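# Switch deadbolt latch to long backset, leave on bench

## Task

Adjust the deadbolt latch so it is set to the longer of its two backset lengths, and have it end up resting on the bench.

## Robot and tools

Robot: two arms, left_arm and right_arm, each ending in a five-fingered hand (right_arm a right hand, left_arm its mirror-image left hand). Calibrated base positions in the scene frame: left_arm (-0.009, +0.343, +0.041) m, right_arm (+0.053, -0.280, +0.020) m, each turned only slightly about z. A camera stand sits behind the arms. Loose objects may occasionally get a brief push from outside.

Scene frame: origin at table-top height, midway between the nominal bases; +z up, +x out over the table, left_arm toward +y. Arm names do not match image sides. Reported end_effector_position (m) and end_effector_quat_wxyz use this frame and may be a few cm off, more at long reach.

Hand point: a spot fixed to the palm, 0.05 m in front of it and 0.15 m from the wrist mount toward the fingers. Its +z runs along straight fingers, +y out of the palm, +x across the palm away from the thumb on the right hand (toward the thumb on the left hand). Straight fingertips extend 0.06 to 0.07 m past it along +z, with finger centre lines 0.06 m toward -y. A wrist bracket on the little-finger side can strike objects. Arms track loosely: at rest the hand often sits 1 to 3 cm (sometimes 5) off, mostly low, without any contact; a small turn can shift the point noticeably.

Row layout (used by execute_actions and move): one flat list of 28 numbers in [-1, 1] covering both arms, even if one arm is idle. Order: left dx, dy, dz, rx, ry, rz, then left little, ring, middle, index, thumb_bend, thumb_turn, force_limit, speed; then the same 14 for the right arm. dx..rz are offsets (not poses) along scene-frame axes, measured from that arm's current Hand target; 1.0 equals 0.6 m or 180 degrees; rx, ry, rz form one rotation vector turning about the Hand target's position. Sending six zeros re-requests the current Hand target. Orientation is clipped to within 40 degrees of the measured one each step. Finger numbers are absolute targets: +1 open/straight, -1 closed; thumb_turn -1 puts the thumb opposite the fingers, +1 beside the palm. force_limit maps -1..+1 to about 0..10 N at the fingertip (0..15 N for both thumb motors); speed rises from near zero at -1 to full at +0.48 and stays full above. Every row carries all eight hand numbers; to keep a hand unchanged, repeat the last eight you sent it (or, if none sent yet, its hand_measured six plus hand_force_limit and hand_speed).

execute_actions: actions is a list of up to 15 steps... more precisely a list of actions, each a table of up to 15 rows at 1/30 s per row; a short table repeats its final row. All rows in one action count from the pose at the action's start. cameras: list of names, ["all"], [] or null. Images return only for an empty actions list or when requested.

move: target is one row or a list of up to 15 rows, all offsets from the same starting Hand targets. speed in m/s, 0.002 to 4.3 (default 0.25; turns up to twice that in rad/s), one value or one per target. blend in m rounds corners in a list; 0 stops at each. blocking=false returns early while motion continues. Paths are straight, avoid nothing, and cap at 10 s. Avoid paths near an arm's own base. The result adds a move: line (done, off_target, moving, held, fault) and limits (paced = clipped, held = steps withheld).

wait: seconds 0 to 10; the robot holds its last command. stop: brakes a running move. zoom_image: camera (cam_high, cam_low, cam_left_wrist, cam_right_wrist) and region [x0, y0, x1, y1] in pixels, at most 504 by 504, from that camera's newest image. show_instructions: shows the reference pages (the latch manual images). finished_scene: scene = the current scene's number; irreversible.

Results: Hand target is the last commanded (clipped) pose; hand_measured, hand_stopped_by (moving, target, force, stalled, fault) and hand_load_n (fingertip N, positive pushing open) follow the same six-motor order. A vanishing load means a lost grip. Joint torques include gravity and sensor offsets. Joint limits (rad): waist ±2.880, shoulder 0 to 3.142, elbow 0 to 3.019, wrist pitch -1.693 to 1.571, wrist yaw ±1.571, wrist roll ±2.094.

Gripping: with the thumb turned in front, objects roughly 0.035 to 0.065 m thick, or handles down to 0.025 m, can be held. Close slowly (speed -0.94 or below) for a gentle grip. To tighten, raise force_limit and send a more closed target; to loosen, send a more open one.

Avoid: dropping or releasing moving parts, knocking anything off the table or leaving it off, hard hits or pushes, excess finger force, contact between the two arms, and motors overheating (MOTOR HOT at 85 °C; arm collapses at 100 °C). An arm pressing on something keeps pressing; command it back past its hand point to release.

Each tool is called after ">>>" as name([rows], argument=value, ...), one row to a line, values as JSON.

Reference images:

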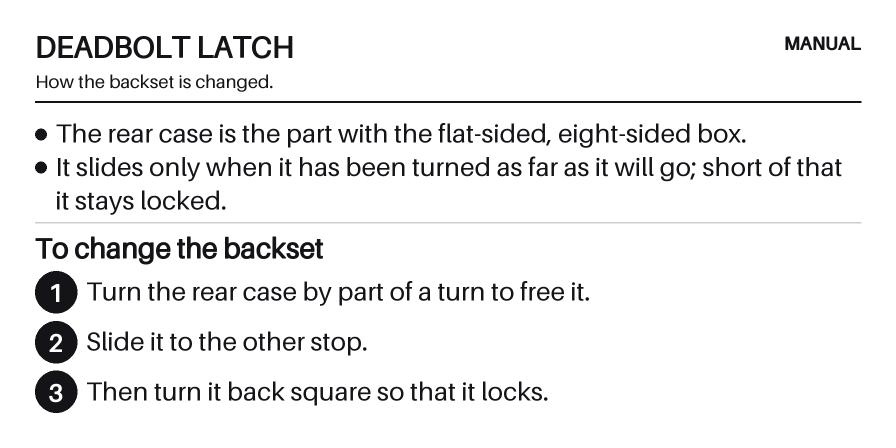

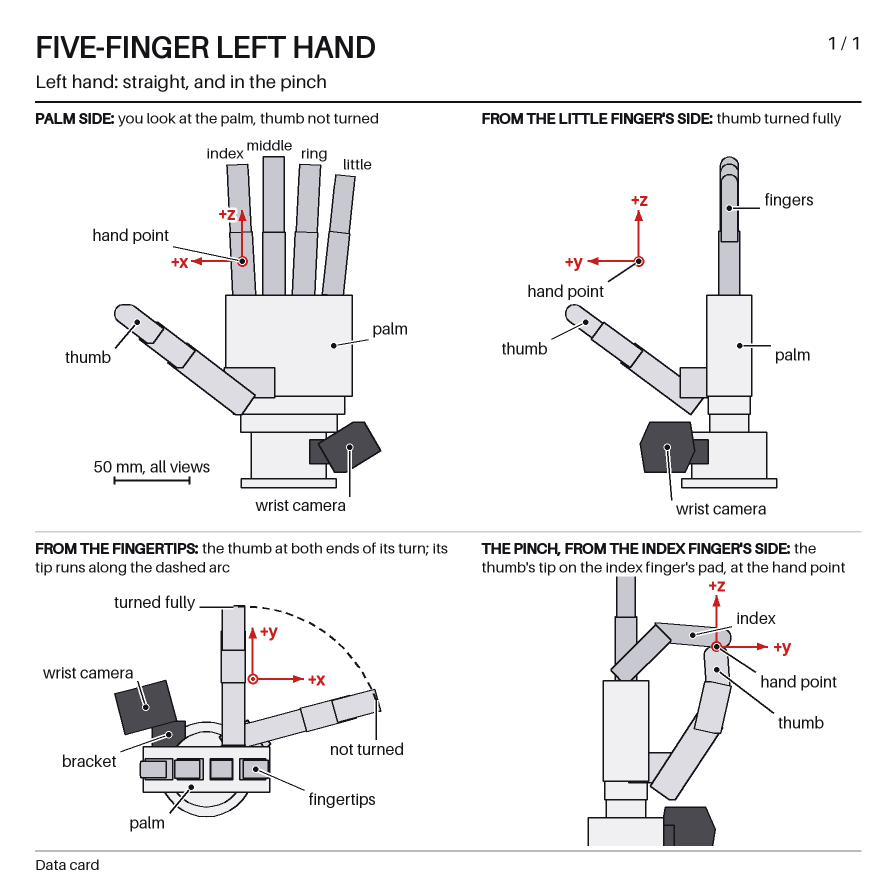

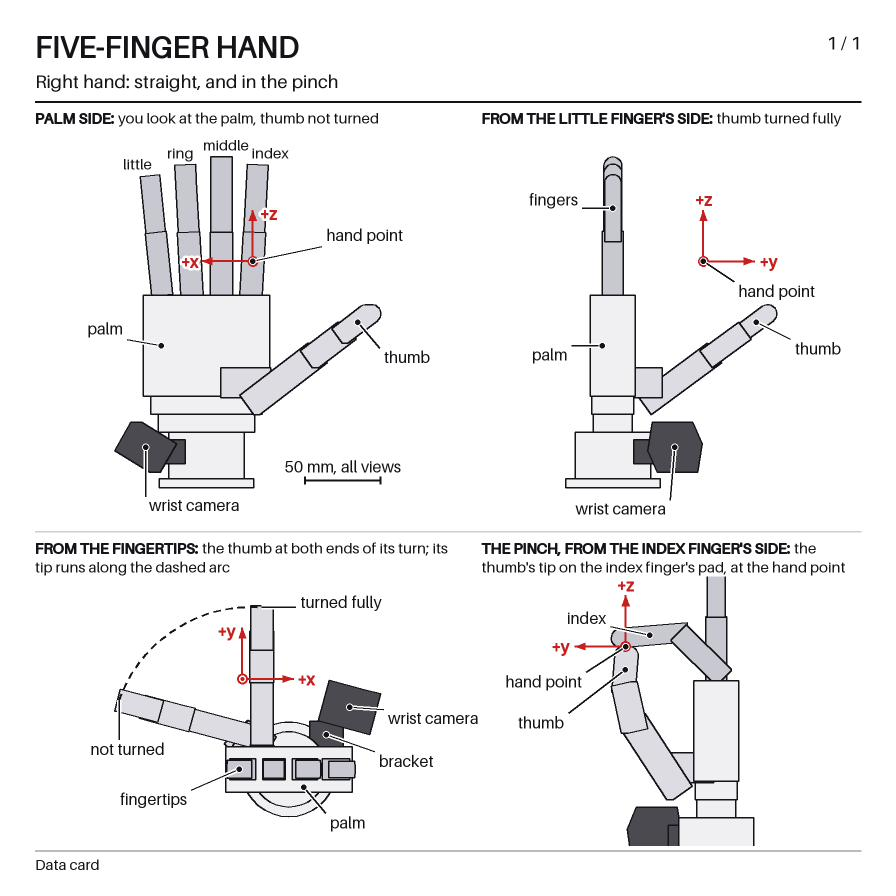

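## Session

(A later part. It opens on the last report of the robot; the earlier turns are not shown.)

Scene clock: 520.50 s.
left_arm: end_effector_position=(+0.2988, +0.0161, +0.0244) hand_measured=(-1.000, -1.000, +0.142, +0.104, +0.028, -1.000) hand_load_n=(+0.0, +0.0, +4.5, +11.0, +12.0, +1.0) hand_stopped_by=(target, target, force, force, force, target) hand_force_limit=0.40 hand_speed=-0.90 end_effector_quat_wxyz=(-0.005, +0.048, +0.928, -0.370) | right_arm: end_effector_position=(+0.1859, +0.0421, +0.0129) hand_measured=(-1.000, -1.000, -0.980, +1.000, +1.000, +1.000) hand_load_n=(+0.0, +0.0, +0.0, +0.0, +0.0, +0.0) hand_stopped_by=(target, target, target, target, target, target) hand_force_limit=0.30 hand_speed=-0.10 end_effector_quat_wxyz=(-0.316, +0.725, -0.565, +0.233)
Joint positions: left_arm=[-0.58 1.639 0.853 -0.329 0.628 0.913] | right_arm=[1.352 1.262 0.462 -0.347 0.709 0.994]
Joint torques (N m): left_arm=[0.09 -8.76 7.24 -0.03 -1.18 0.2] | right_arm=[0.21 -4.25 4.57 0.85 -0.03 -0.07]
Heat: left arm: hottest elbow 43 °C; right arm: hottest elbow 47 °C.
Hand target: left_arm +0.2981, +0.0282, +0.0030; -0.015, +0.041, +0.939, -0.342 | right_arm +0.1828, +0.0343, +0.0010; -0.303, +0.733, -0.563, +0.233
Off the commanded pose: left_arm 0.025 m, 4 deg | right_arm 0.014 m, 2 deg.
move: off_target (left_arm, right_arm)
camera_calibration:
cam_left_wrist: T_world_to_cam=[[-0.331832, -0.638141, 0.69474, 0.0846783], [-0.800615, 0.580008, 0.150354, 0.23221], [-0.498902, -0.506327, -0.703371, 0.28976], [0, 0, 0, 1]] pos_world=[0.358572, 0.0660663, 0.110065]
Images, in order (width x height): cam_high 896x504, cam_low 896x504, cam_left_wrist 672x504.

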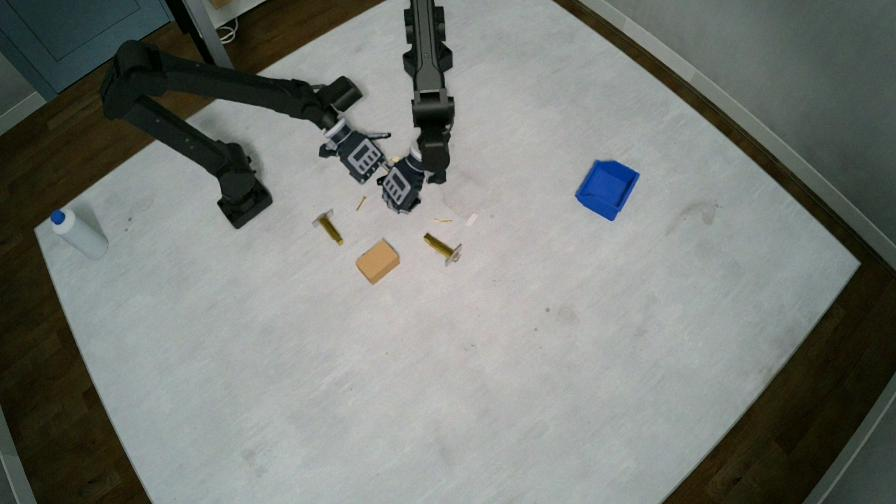

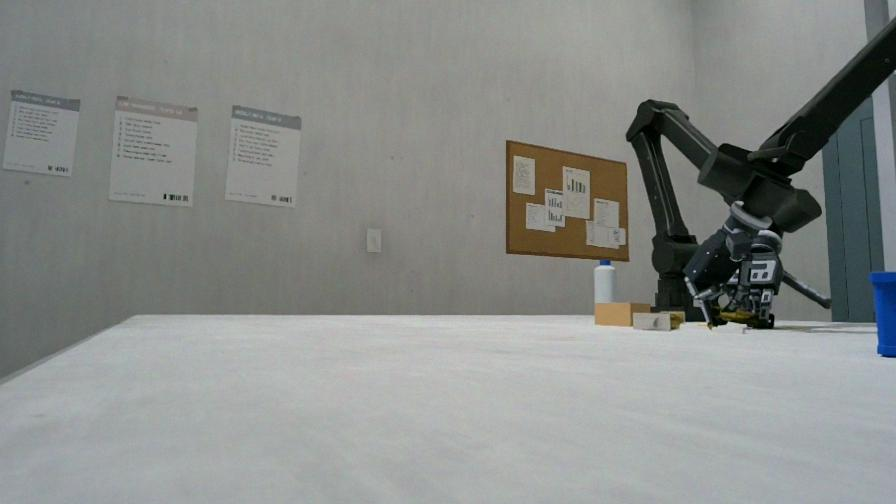

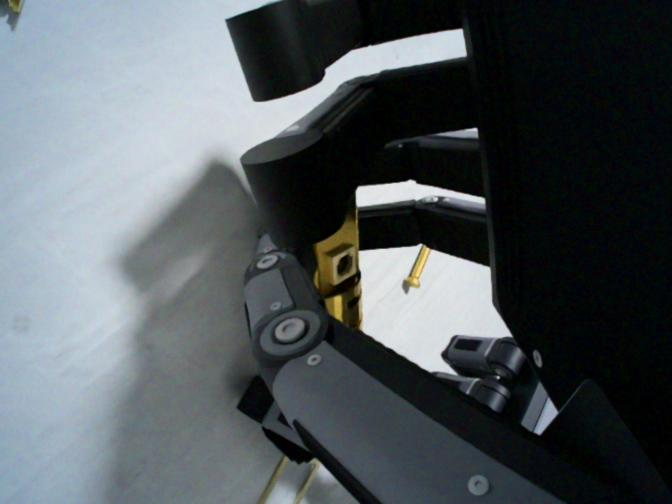

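>>> move(target=[-0.0003,-0.002,-0.005,0.0664,-0.0058,0,-1,-1,-0.45,-0.45,-0.3,-1,0.4,-0.9,0,0,0,0,0,0,-1,-1,-0.98,1,1,1,0.3,-0.1], speed=0.1, cameras=["cam_high","cam_low","cam_left_wrist"])

>>> zoom_image(camera="cam_left_wrist", region=[280, 180, 400, 350])

>>> zoom_image(camera="cam_left_wrist", region=[200, 340, 340, 480])

>>> zoom_image(camera="cam_low", region=[705, 290, 785, 335])

Scene clock: 523.30 s.
left_arm: end_effector_position=(+0.2983, +0.0115, +0.0280) hand_measured=(-1.000, -1.000, +0.142, +0.104, +0.028, -1.000) hand_load_n=(-0.5, +0.0, +3.5, +9.5, +14.5, -0.5) hand_stopped_by=(target, target, force, force, force, target) hand_force_limit=0.40 hand_speed=-0.90 end_effector_quat_wxyz=(+0.007, +0.056, +0.959, -0.276) | right_arm: end_effector_position=(+0.1872, +0.0416, +0.0133) hand_measured=(-1.000, -1.000, -0.980, +1.000, +1.000, +1.000) hand_load_n=(+0.0, +0.0, +0.0, +0.0, +0.0, -0.5) hand_stopped_by=(target, target, target, target, target, target) hand_force_limit=0.30 hand_speed=-0.10 end_effector_quat_wxyz=(-0.317, +0.724, -0.565, +0.235)
Joint positions: left_arm=[-0.668 1.653 0.945 -0.492 0.43 0.905] | right_arm=[1.352 1.262 0.462 -0.347 0.716 0.994]
Joint torques (N m): left_arm=[0.62 -7.82 7.76 -0.09 -1.19 0.08] | right_arm=[0.21 -4.25 4.57 0.85 -0.24 -0.06]
Heat: left arm: hottest elbow 43 °C; right arm: hottest elbow 47 °C.
Hand target: left_arm +0.2979, +0.0269, +0.0001; -0.010, +0.043, +0.969, -0.242 | right_arm +0.1829, +0.0342, +0.0010; -0.303, +0.733, -0.563, +0.233
Off the commanded pose: left_arm 0.032 m, 5 deg | right_arm 0.015 m, 2 deg.
move: off_target (left_arm, right_arm)
camera_calibration:
cam_left_wrist: T_world_to_cam=[[-0.358298, -0.758535, 0.544286, 0.0926349], [-0.806261, 0.545335, 0.229244, 0.233762], [-0.470708, -0.356699, -0.806969, 0.282443], [0, 0, 0, 1]] pos_world=[0.354613, 0.0435351, 0.123914]
Images, in order (width x height): cam_high 896x504, cam_low 896x504, cam_left_wrist 672x504.

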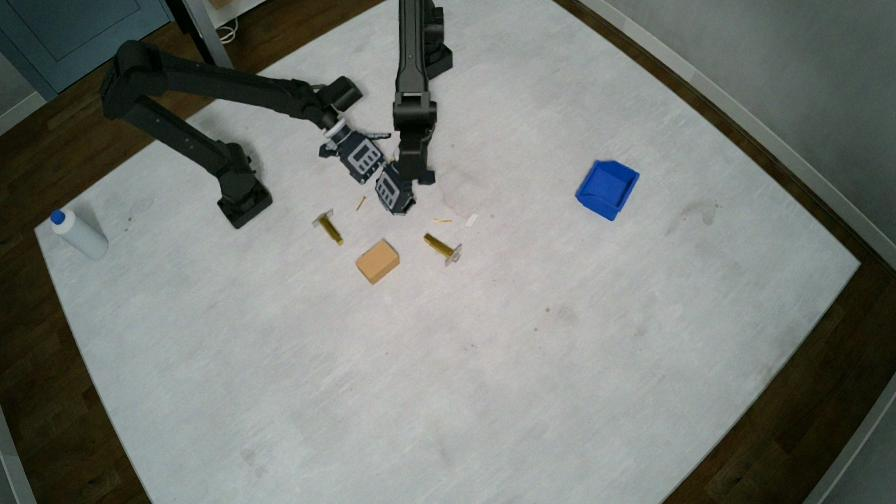

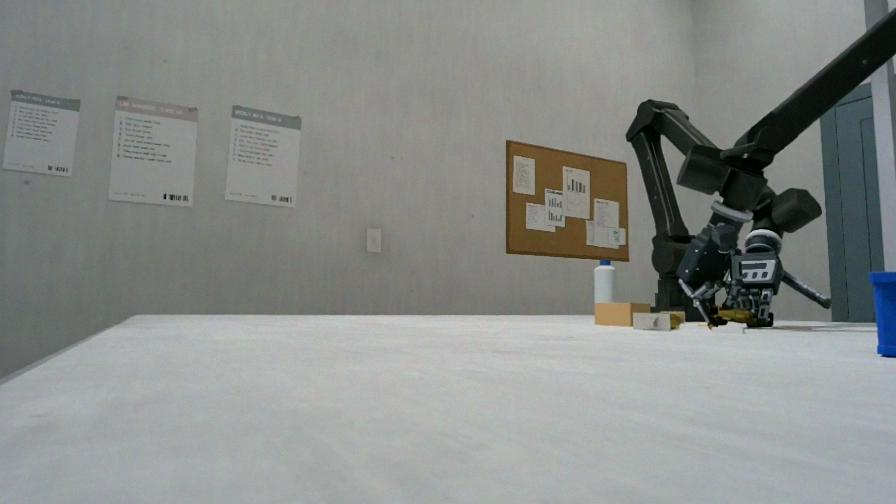

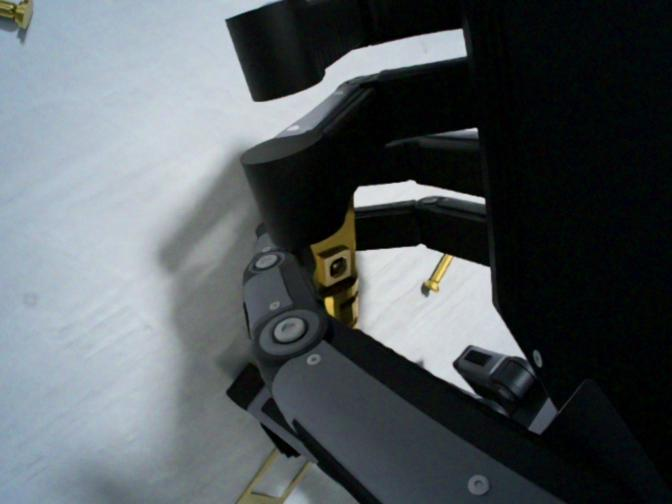

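Scaled by 2.965 from the camera's 672x504 image, which has a finer 960x720 frame.

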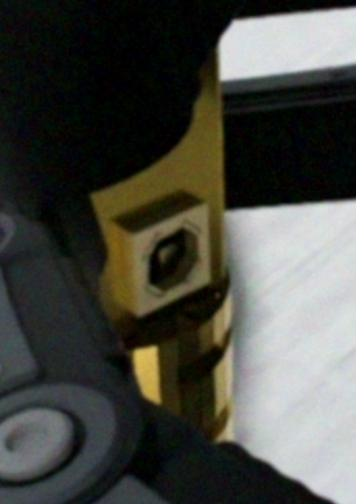

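Scaled by 3.600 from the camera's 672x504 image, which has a finer 960x720 frame.

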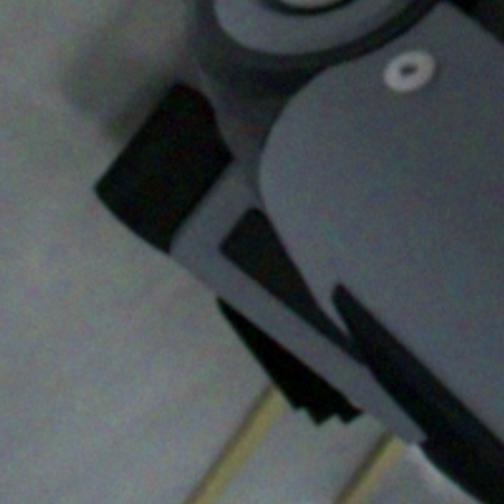

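Scaled by 6.300 from the camera's 896x504 image, which has a finer 1280x720 frame.

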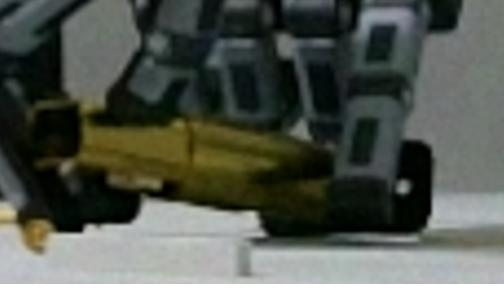

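>>> execute_actions([
  [[0,0,-0.005,0,0,0,-1,-1,0.3,0.3,0.3,-1,0.4,-0.75,0,0,0,0,0,0,-1,-1,-0.98,1,1,1,0.3,-0.1]],
  [[0,0,0,0,0,0,-1,-1,0.3,0.3,0.3,-1,0.4,-0.75,0,0,0,0,0,0,-1,-1,-0.98,1,1,1,0.3,-0.1]],
  [[0,0,0,0,0,0,-1,-1,0.8,0.8,0.4,-1,0.4,-0.5,0,0,0,0,0,0,-1,-1,-0.98,1,1,1,0.3,-0.1]],
  [[0,0,0,0,0,0,-1,-1,0.8,0.8,0.4,-1,0.4,-0.5,0,0,0,0,0,0,-1,-1,-0.98,1,1,1,0.3,-0.1]],
], cameras=["cam_left_wrist","cam_low","cam_high"])

>>> zoom_image(camera="cam_low", region=[705, 290, 785, 335])

>>> zoom_image(camera="cam_left_wrist", region=[200, 180, 400, 380])

Scene clock: 526.57 s.
left_arm: end_effector_position=(+0.2981, +0.0172, +0.0310) hand_measured=(-1.000, -1.000, +0.262, +0.800, +0.400, -1.000) hand_load_n=(+0.0, +0.0, -11.5, +0.0, +0.0, +0.0) hand_stopped_by=(target, target, stalled, target, target, target) hand_force_limit=0.40 hand_speed=-0.50 end_effector_quat_wxyz=(+0.003, +0.042, +0.962, -0.269) | right_arm: end_effector_position=(+0.1851, +0.0421, +0.0119) hand_measured=(-1.000, -1.000, -0.980, +1.000, +1.000, +1.000) hand_load_n=(+0.0, +0.0, +0.0, +0.0, +0.0, +0.0) hand_stopped_by=(target, target, target, target, target, target) hand_force_limit=0.30 hand_speed=-0.10 end_effector_quat_wxyz=(-0.315, +0.727, -0.565, +0.231)
Joint positions: left_arm=[-0.66 1.646 0.948 -0.516 0.421 0.888] | right_arm=[1.352 1.264 0.462 -0.347 0.704 0.994]
Joint torques (N m): left_arm=[-0.09 -6.59 7.2 1.05 -0.8 0.25] | right_arm=[0.21 -4.31 4.57 0.9 0.17 -0.07]
Heat: left arm: hottest elbow 43 °C; right arm: hottest elbow 46 °C.
Hand target: left_arm +0.2979, +0.0268, -0.0030; -0.010, +0.043, +0.969, -0.242 | right_arm +0.1829, +0.0343, +0.0010; -0.303, +0.733, -0.563, +0.233
Off the commanded pose: left_arm 0.035 m, 4 deg | right_arm 0.014 m, 2 deg.
Step readings (end_effector_position of left_arm | right_arm):
0: (+0.2983, +0.0115, +0.0280) | (+0.1872, +0.0416, +0.0133)
1: (+0.2982, +0.0116, +0.0278) | (+0.1872, +0.0416, +0.0133)
2: (+0.2982, +0.0116, +0.0277) | (+0.1872, +0.0416, +0.0133)
4: (+0.2979, +0.0124, +0.0277) | (+0.1867, +0.0418, +0.0131)
8: (+0.2982, +0.0135, +0.0285) | (+0.1852, +0.0420, +0.0119)
15: (+0.2981, +0.0137, +0.0286) | (+0.1851, +0.0421, +0.0119)
16: (+0.2981, +0.0137, +0.0286) | (+0.1851, +0.0421, +0.0119)
17: (+0.2981, +0.0137, +0.0286) | (+0.1851, +0.0421, +0.0119)
19: (+0.2981, +0.0137, +0.0286) | (+0.1851, +0.0421, +0.0119)
23: (+0.2981, +0.0137, +0.0286) | (+0.1851, +0.0421, +0.0119)
30: (+0.2981, +0.0137, +0.0286) | (+0.1851, +0.0421, +0.0119)
31: (+0.2981, +0.0137, +0.0286) | (+0.1851, +0.0421, +0.0119)
32: (+0.2981, +0.0137, +0.0286) | (+0.1851, +0.0421, +0.0119)
34: (+0.2980, +0.0146, +0.0292) | (+0.1851, +0.0421, +0.0119)
38: (+0.2981, +0.0172, +0.0310) | (+0.1851, +0.0421, +0.0119)
45: (+0.2981, +0.0172, +0.0310) | (+0.1851, +0.0421, +0.0119)
46: (+0.2981, +0.0172, +0.0310) | (+0.1851, +0.0421, +0.0119)
47: (+0.2981, +0.0172, +0.0310) | (+0.1851, +0.0421, +0.0119)
49: (+0.2981, +0.0172, +0.0310) | (+0.1851, +0.0421, +0.0119)
53: (+0.2981, +0.0172, +0.0310) | (+0.1851, +0.0421, +0.0119)
60: (+0.2981, +0.0172, +0.0310) | (+0.1851, +0.0421, +0.0119)
camera_calibration:
cam_left_wrist: T_world_to_cam=[[-0.330915, -0.775606, 0.537523, 0.0875653], [-0.816277, 0.521074, 0.249348, 0.232709], [-0.473484, -0.356255, -0.80554, 0.287561], [0, 0, 0, 1]] pos_world=[0.355087, 0.0491028, 0.126548]
Images, in order (width x height): cam_high 896x504, cam_low 896x504, cam_left_wrist 672x504.

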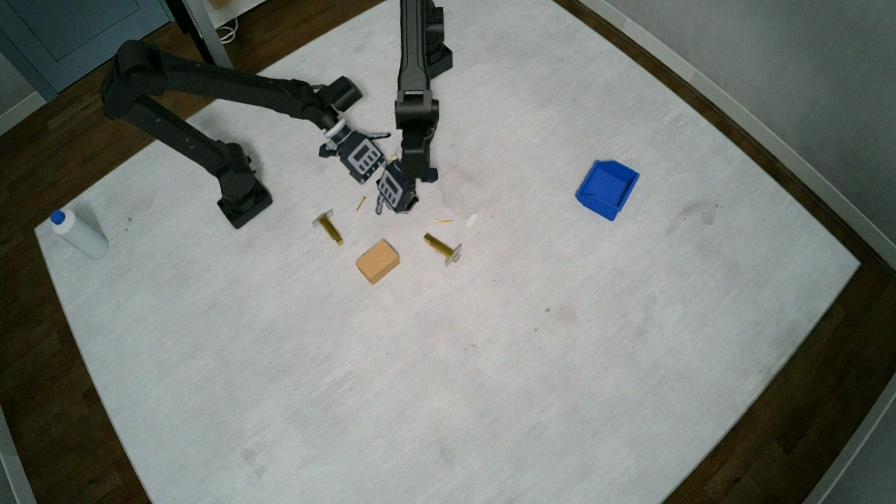

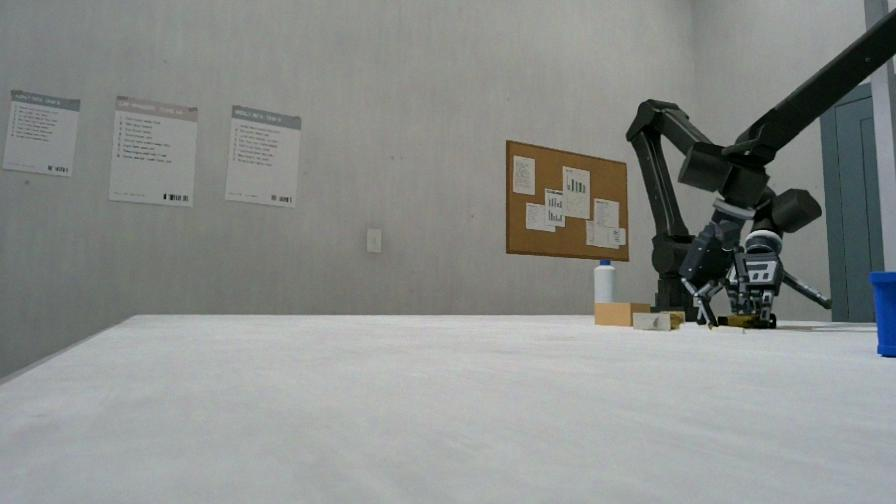

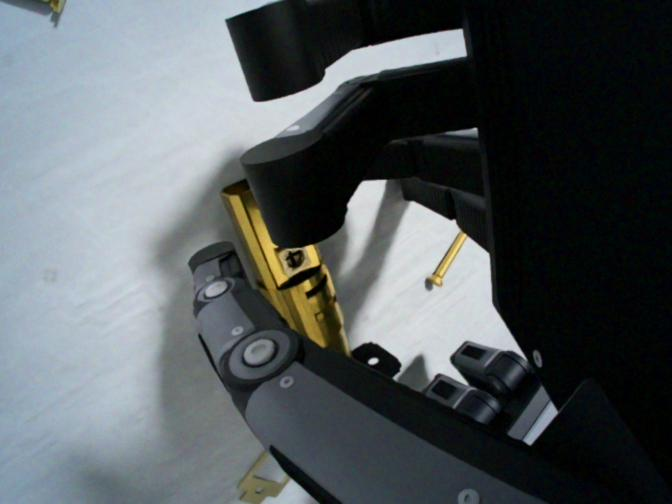

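Scaled by 6.300 from the camera's 896x504 image, which has a finer 1280x720 frame.

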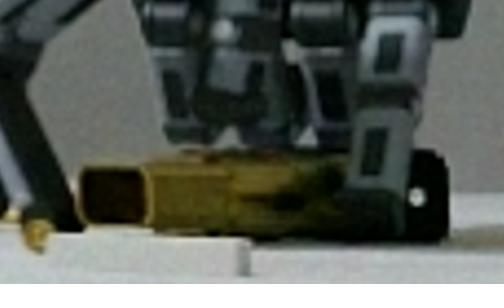

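Scaled by 2.520 from the camera's 672x504 image, which has a finer 960x720 frame.

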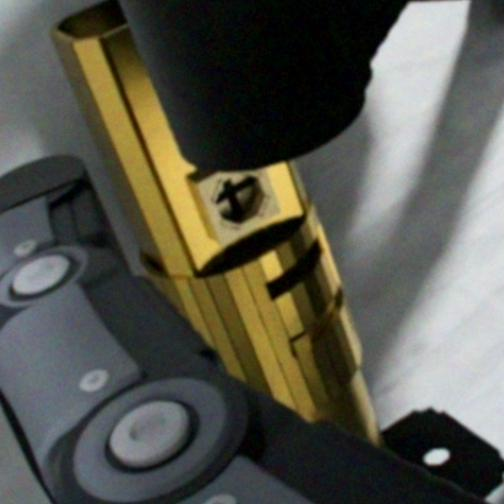

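>>> move([
  [0,0,0.03,0,0,0,-1,-1,0.2,0.8,0.4,-1,0.4,-0.5,0,0,0,0,0,0,-1,-1,-0.98,1,1,1,0.3,-0.1],
  [0,0.01,0.12,0,0,0,-1,-1,0.5,0.8,0.4,-1,0.4,-0.5,0,0,0,0,0,0,-1,-1,-0.98,1,1,1,0.3,-0.1],
  [0,0.15,0.2,0,0,0,-1,-1,0.8,0.8,0.4,-1,0.4,-0.5,0,0,0,0,0,0,-1,-1,-0.98,1,1,1,0.3,-0.1],
], speed=[0.05,0.12,0.2], cameras=["all"])

>>> zoom_image(camera="cam_low", region=[705, 290, 785, 335])

>>> zoom_image(camera="cam_high", region=[365, 160, 425, 220])

>>> zoom_image(camera="cam_left_wrist", region=[200, 180, 400, 380])

Scene clock: 531.13 s.
left_arm: end_effector_position=(+0.2999, +0.1168, +0.1138) hand_measured=(-1.000, -1.000, +0.800, +0.800, +0.400, -1.000) hand_load_n=(+0.0, +0.0, +0.0, +0.0, +0.0, +0.0) hand_stopped_by=(target, target, target, target, target, target) hand_force_limit=0.40 hand_speed=-0.50 end_effector_quat_wxyz=(-0.010, +0.036, +0.970, -0.241) | right_arm: end_effector_position=(+0.1837, +0.0420, +0.0100) hand_measured=(-1.000, -1.000, -0.980, +1.000, +1.000, +1.000) hand_load_n=(-0.5, +0.0, +0.0, +0.0, +0.0, +0.0) hand_stopped_by=(target, target, target, target, target, target) hand_force_limit=0.30 hand_speed=-0.10 end_effector_quat_wxyz=(-0.312, +0.729, -0.565, +0.229)
Joint positions: left_arm=[-0.475 1.425 0.964 -0.891 0.44 1.09] | right_arm=[1.352 1.269 0.462 -0.346 0.697 0.994]
Joint torques (N m): left_arm=[-0.67 -11.34 8.39 0.06 0.28 0.11] | right_arm=[0.21 -4.6 4.56 0.9 0.44 -0.07]
Heat: left arm: hottest elbow 43 °C; right arm: hottest elbow 46 °C.
Hand target: left_arm +0.2980, +0.1168, +0.1171; -0.010, +0.043, +0.969, -0.242 | right_arm +0.1829, +0.0342, +0.0009; -0.303, +0.733, -0.563, +0.233
Off the commanded pose: left_arm 0.004 m, 1 deg | right_arm 0.012 m, 1 deg.
move: off_target (right_arm); target 2's new numbers were sent with left_arm's hand 0.031 m and 3 deg from that target
camera_calibration:
cam_left_wrist: T_world_to_cam=[[-0.314319, -0.807315, 0.499446, 0.124], [-0.811318, 0.501619, 0.300236, 0.156605], [-0.492917, -0.31084, -0.812657, 0.39195], [0, 0, 0, 1]] pos_world=[0.359231, 0.143385, 0.209571]
cam_right_wrist: T_world_to_cam=[[-0.57234, -0.357783, -0.737847, 0.135205], [-0.71694, 0.655077, 0.238476, 0.0973961], [0.398024, 0.665482, -0.631436, 0.0175539], [0, 0, 0, 1]] pos_world=[0.140224, -0.0271097, 0.087618]

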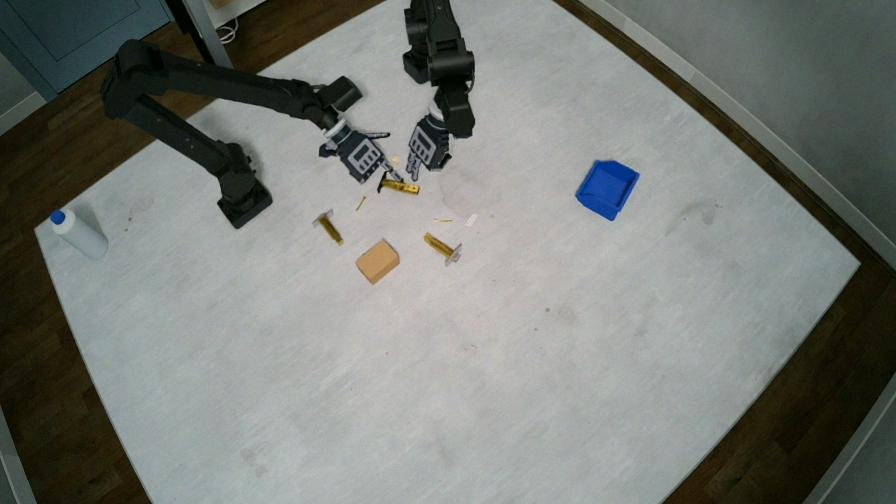

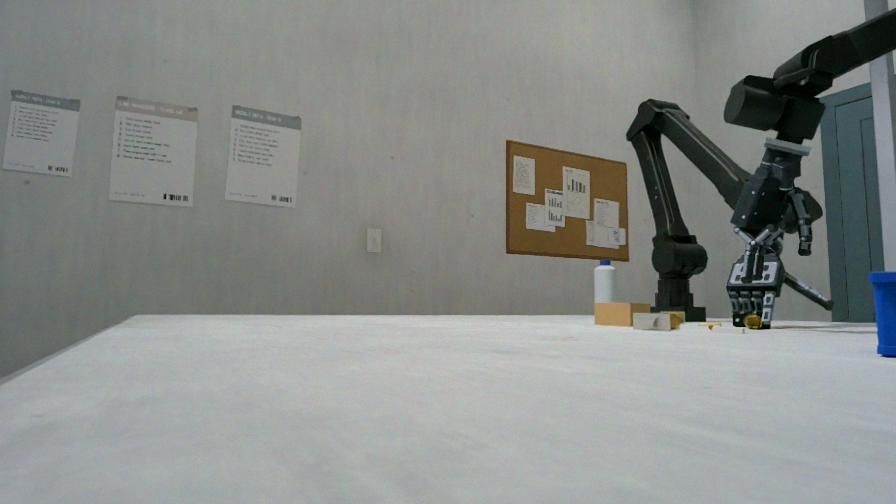

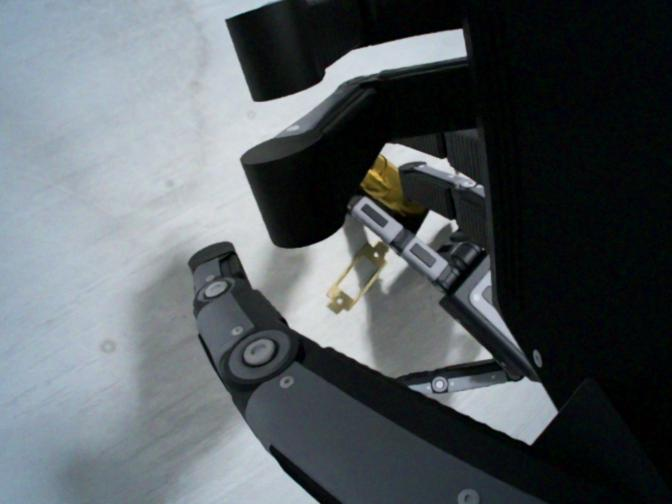

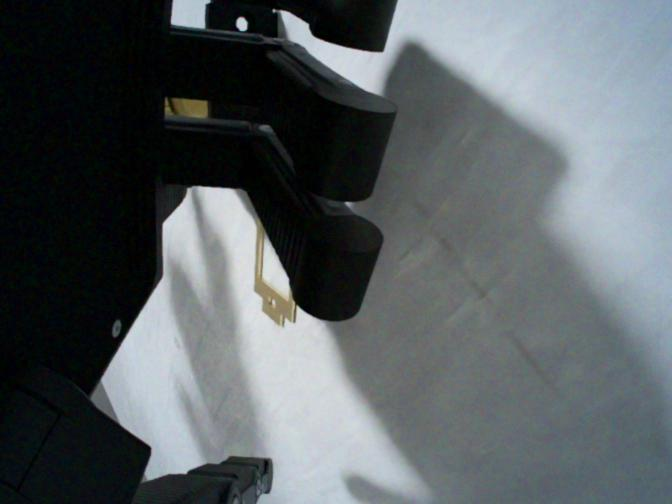

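Scaled by 6.300 from the camera's 896x504 image, which has a finer 1280x720 frame.

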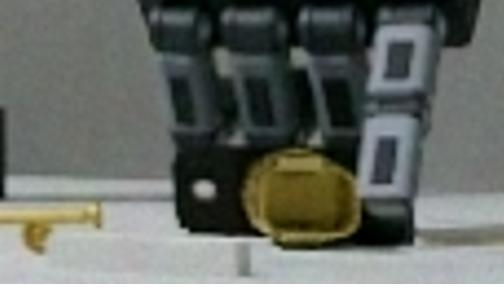

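Scaled by 8.400 from the camera's 896x504 image, which has a finer 1280x720 frame.

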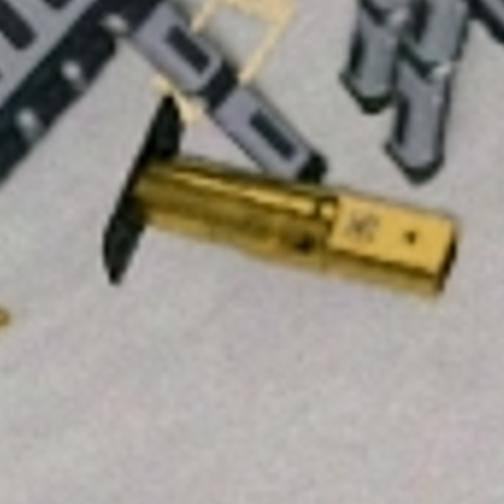

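Scaled by 2.520 from the camera's 672x504 image, which has a finer 960x720 frame.

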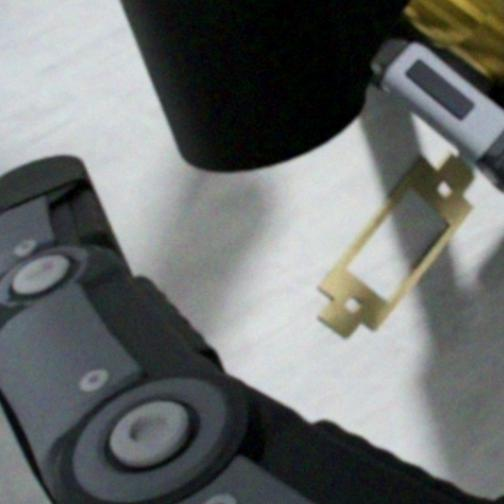

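>>> zoom_image(camera="cam_low", region=[728, 308, 776, 332])

>>> zoom_image(camera="cam_high", region=[375, 165, 423, 201])

Scaled by 10.500 from the camera's 896x504 image, which has a finer 1280x720 frame.

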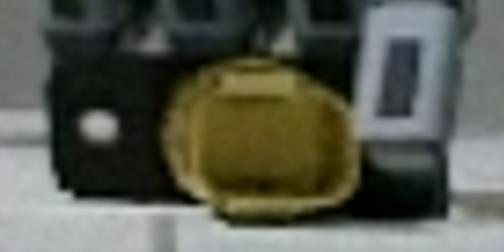

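Scaled by 10.500 from the camera's 896x504 image, which has a finer 1280x720 frame.

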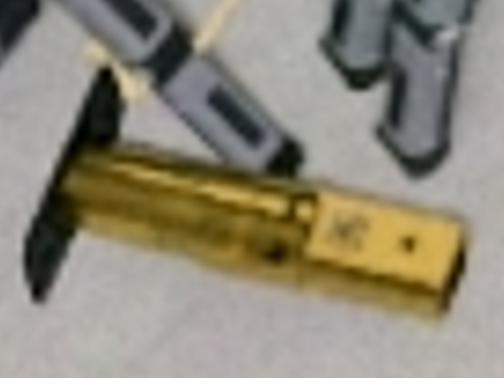

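>>> move([
  [0,0,0,0,0,0,-1,-1,0.8,0.8,0.4,-1,0.4,-0.5,0,0,0.08,0,0,0,-1,-1,-0.98,1,1,1,0.3,-0.1],
  [0,0.1,0.05,0,0,0,-1,-1,0.8,0.8,0.4,-1,0.4,-0.5,-0.05,-0.1,0.2,0,0,0,-1,-1,-0.98,1,1,1,0.3,-0.1],
], speed=[0.1,0.2], cameras=["all"])

>>> zoom_image(camera="cam_low", region=[728, 308, 776, 332])

>>> zoom_image(camera="cam_high", region=[375, 165, 423, 201])

>>> zoom_image(camera="cam_right_wrist", region=[150, 0, 550, 350])

Scene clock: 534.37 s.
left_arm: end_effector_position=(+0.2988, +0.1763, +0.1415) hand_measured=(-1.000, -1.000, +0.800, +0.800, +0.400, -1.000) hand_load_n=(+0.0, +0.0, +0.0, +0.0, +0.0, +0.0) hand_stopped_by=(target, target, target, target, target, target) hand_force_limit=0.40 hand_speed=-0.50 end_effector_quat_wxyz=(-0.013, +0.037, +0.970, -0.240) | right_arm: end_effector_position=(+0.1542, -0.0448, +0.0985) hand_measured=(-1.000, -1.000, -0.980, +1.000, +1.000, +1.000) hand_load_n=(+0.0, +0.0, +0.0, +0.0, +0.0, +0.0) hand_stopped_by=(target, target, target, target, target, target) hand_force_limit=0.30 hand_speed=-0.10 end_effector_quat_wxyz=(-0.284, +0.740, -0.558, +0.245)
Joint positions: left_arm=[-0.335 1.343 0.964 -1.051 0.466 1.247] | right_arm=[1.429 0.8 0.489 -0.976 0.724 1.09]
Joint torques (N m): left_arm=[-0.26 -10.7 8.69 -0.05 0.32 0.11] | right_arm=[1.38 -1.32 11.22 -0.09 0.68 0.14]
Heat: left arm: hottest elbow 43 °C; right arm: hottest elbow 46 °C.
Hand target: left_arm +0.2979, +0.1769, +0.1471; -0.010, +0.043, +0.969, -0.242 | right_arm +0.1528, -0.0257, +0.1210; -0.303, +0.733, -0.563, +0.233
Off the commanded pose: left_arm 0.006 m, 1 deg | right_arm 0.029 m, 3 deg.
move: off_target (right_arm)
camera_calibration:
cam_left_wrist: T_world_to_cam=[[-0.313281, -0.808064, 0.498886, 0.157731], [-0.807574, 0.503098, 0.307762, 0.115051], [-0.49968, -0.306471, -0.810182, 0.433329], [0, 0, 0, 1]] pos_world=[0.358852, 0.202378, 0.236978]
cam_right_wrist: T_world_to_cam=[[-0.579127, -0.407867, -0.705873, 0.148219], [-0.714568, 0.670759, 0.198683, 0.116265], [0.392434, 0.619457, -0.679903, 0.146491], [0, 0, 0, 1]] pos_world=[0.111429, -0.108277, 0.181124]

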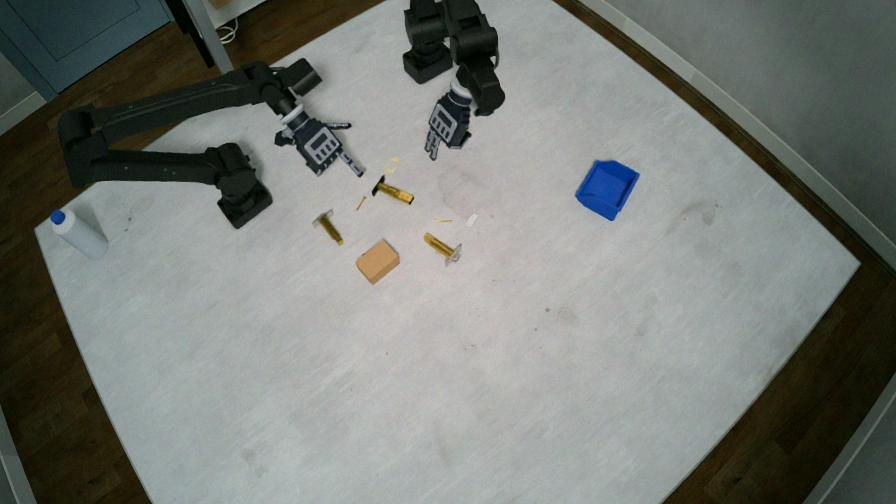

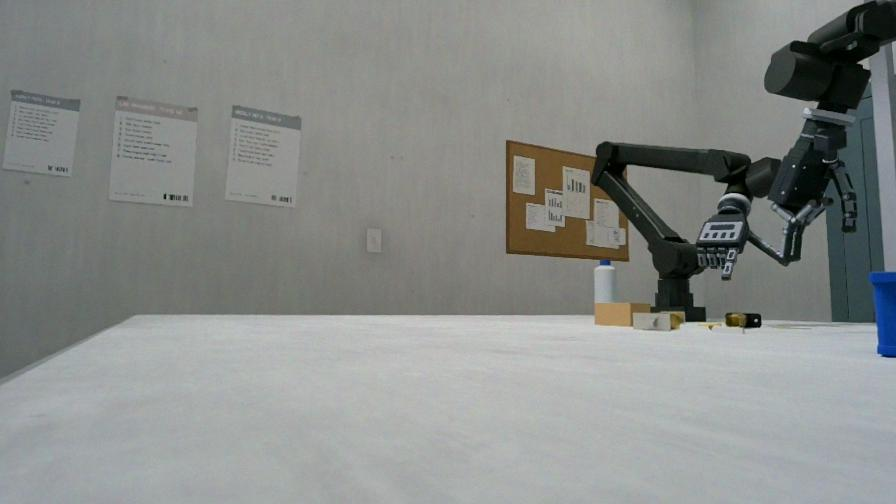

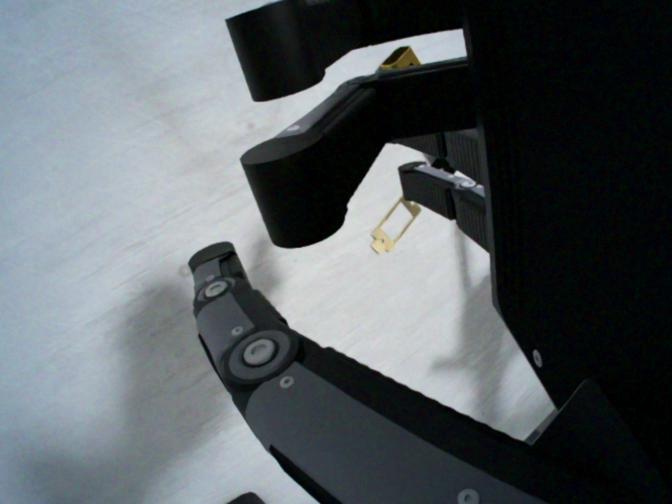

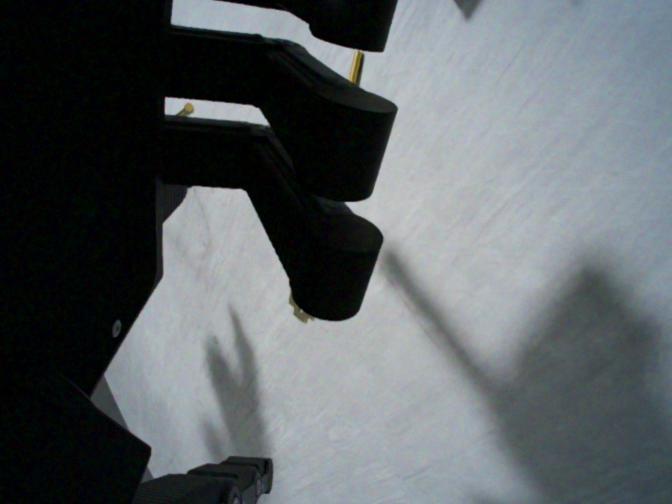

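Scaled by 10.500 from the camera's 896x504 image, which has a finer 1280x720 frame.

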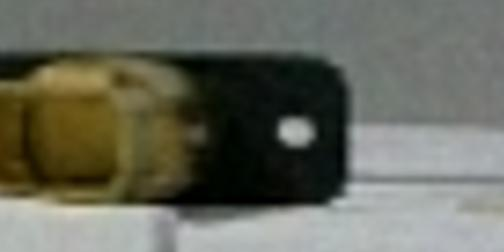

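Scaled by 10.500 from the camera's 896x504 image, which has a finer 1280x720 frame.

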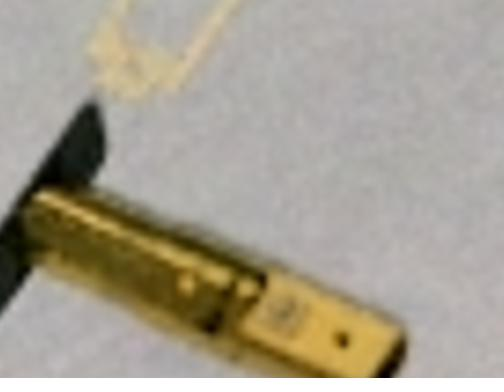

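Scaled by 1.260 from the camera's 672x504 image, which has a finer 960x720 frame.

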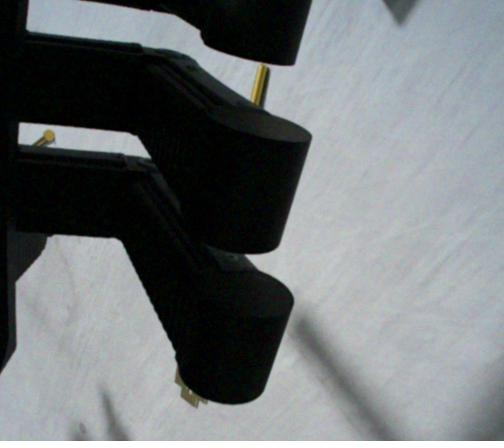

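>>> zoom_image(camera="cam_low", region=[718, 304, 768, 334])

>>> zoom_image(camera="cam_high", region=[365, 165, 425, 215])

Scaled by 10.080 from the camera's 896x504 image, which has a finer 1280x720 frame.

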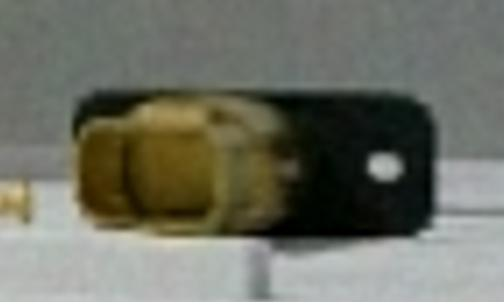

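Scaled by 8.400 from the camera's 896x504 image, which has a finer 1280x720 frame.

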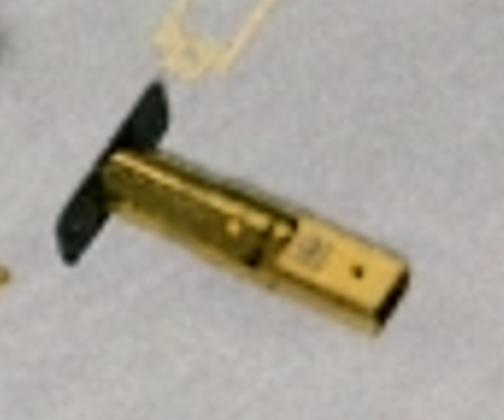

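>>> move([
  [0,-0.05,0,0,0,0,-1,-1,0.8,0.8,0.4,-1,0.4,-0.5,0.02,-0.18,0.02,0,0,0,-1,-1,-0.98,1,1,1,0.3,-0.1],
  [0.0435,-0.318,-0.03,0,0,0,-1,-1,0.8,0.8,0.4,-1,0.4,-0.5,0.02,-0.2,0.02,0,0,0,-1,-1,-0.98,1,1,1,0.3,-0.1],
], speed=0.2, cameras=["cam_left_wrist"])

Scene clock: 539.30 s.
left_arm: end_effector_position=(+0.3031, +0.0036, +0.1121) hand_measured=(-1.000, -1.000, +0.800, +0.800, +0.400, -1.000) hand_load_n=(+0.0, +0.0, +0.0, +0.0, +0.0, +0.0) hand_stopped_by=(target, target, target, target, target, target) hand_force_limit=0.40 hand_speed=-0.50 end_effector_quat_wxyz=(-0.033, +0.043, +0.973, -0.224) | right_arm: end_effector_position=(+0.1650, -0.1392, +0.1396) hand_measured=(-1.000, -1.000, -0.980, +1.000, +1.000, +1.000) hand_load_n=(+0.0, +0.0, +0.0, +0.0, +0.5, -0.5) hand_stopped_by=(target, target, target, target, target, target) hand_force_limit=0.30 hand_speed=-0.10 end_effector_quat_wxyz=(-0.312, +0.730, -0.563, +0.229)
Joint positions: left_arm=[-0.689 1.622 1.182 -0.886 0.39 0.89] | right_arm=[1.208 0.268 0.442 -1.225 0.632 0.825]
Joint torques (N m): left_arm=[-0.09 -13.04 13.3 0.96 0.11 -0.06] | right_arm=[-0.79 1.73 7.05 0.29 0.28 -0.17]
Heat: left arm: hottest elbow 43 °C; right arm: hottest elbow 47 °C.
Hand target: left_arm +0.3240, -0.0140, +0.1291; -0.010, +0.042, +0.969, -0.242 | right_arm +0.1648, -0.1457, +0.1331; -0.303, +0.733, -0.563, +0.233
Off the commanded pose: left_arm 0.032 m, 3 deg | right_arm 0.009 m, 1 deg.
move: off_target (left_arm)
camera_calibration:
cam_left_wrist: T_world_to_cam=[[-0.314801, -0.817387, 0.482471, 0.03654], [-0.785689, 0.509603, 0.35071, 0.203028], [-0.532535, -0.268668, -0.802636, 0.367757], [0, 0, 0, 1]] pos_world=[0.366863, 0.025208, 0.206342]
Images, in order (width x height): cam_left_wrist 672x504.

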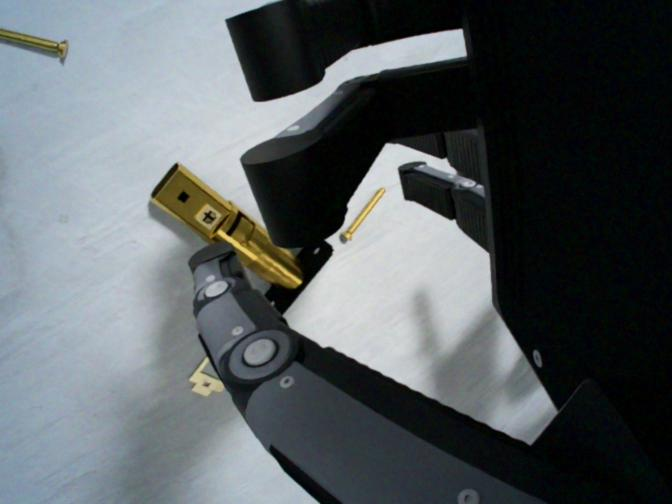

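>>> zoom_image(camera="cam_left_wrist", region=[140, 150, 340, 310])

>>> zoom_image(camera="cam_left_wrist", region=[180, 190, 280, 270])

Scaled by 2.520 from the camera's 672x504 image, which has a finer 960x720 frame.

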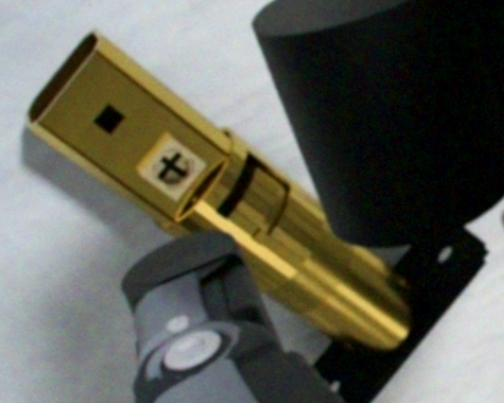

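Scaled by 5.040 from the camera's 672x504 image, which has a finer 960x720 frame.

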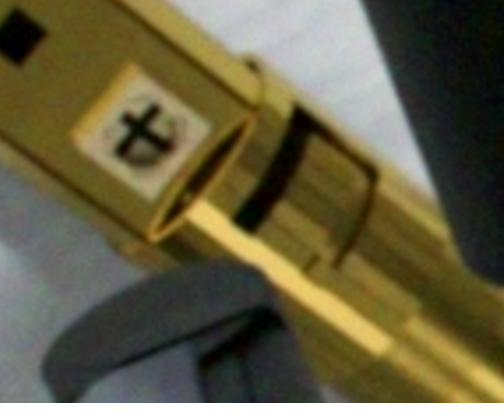

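>>> finished_scene(scene=2)

The scene is finished: the task was done.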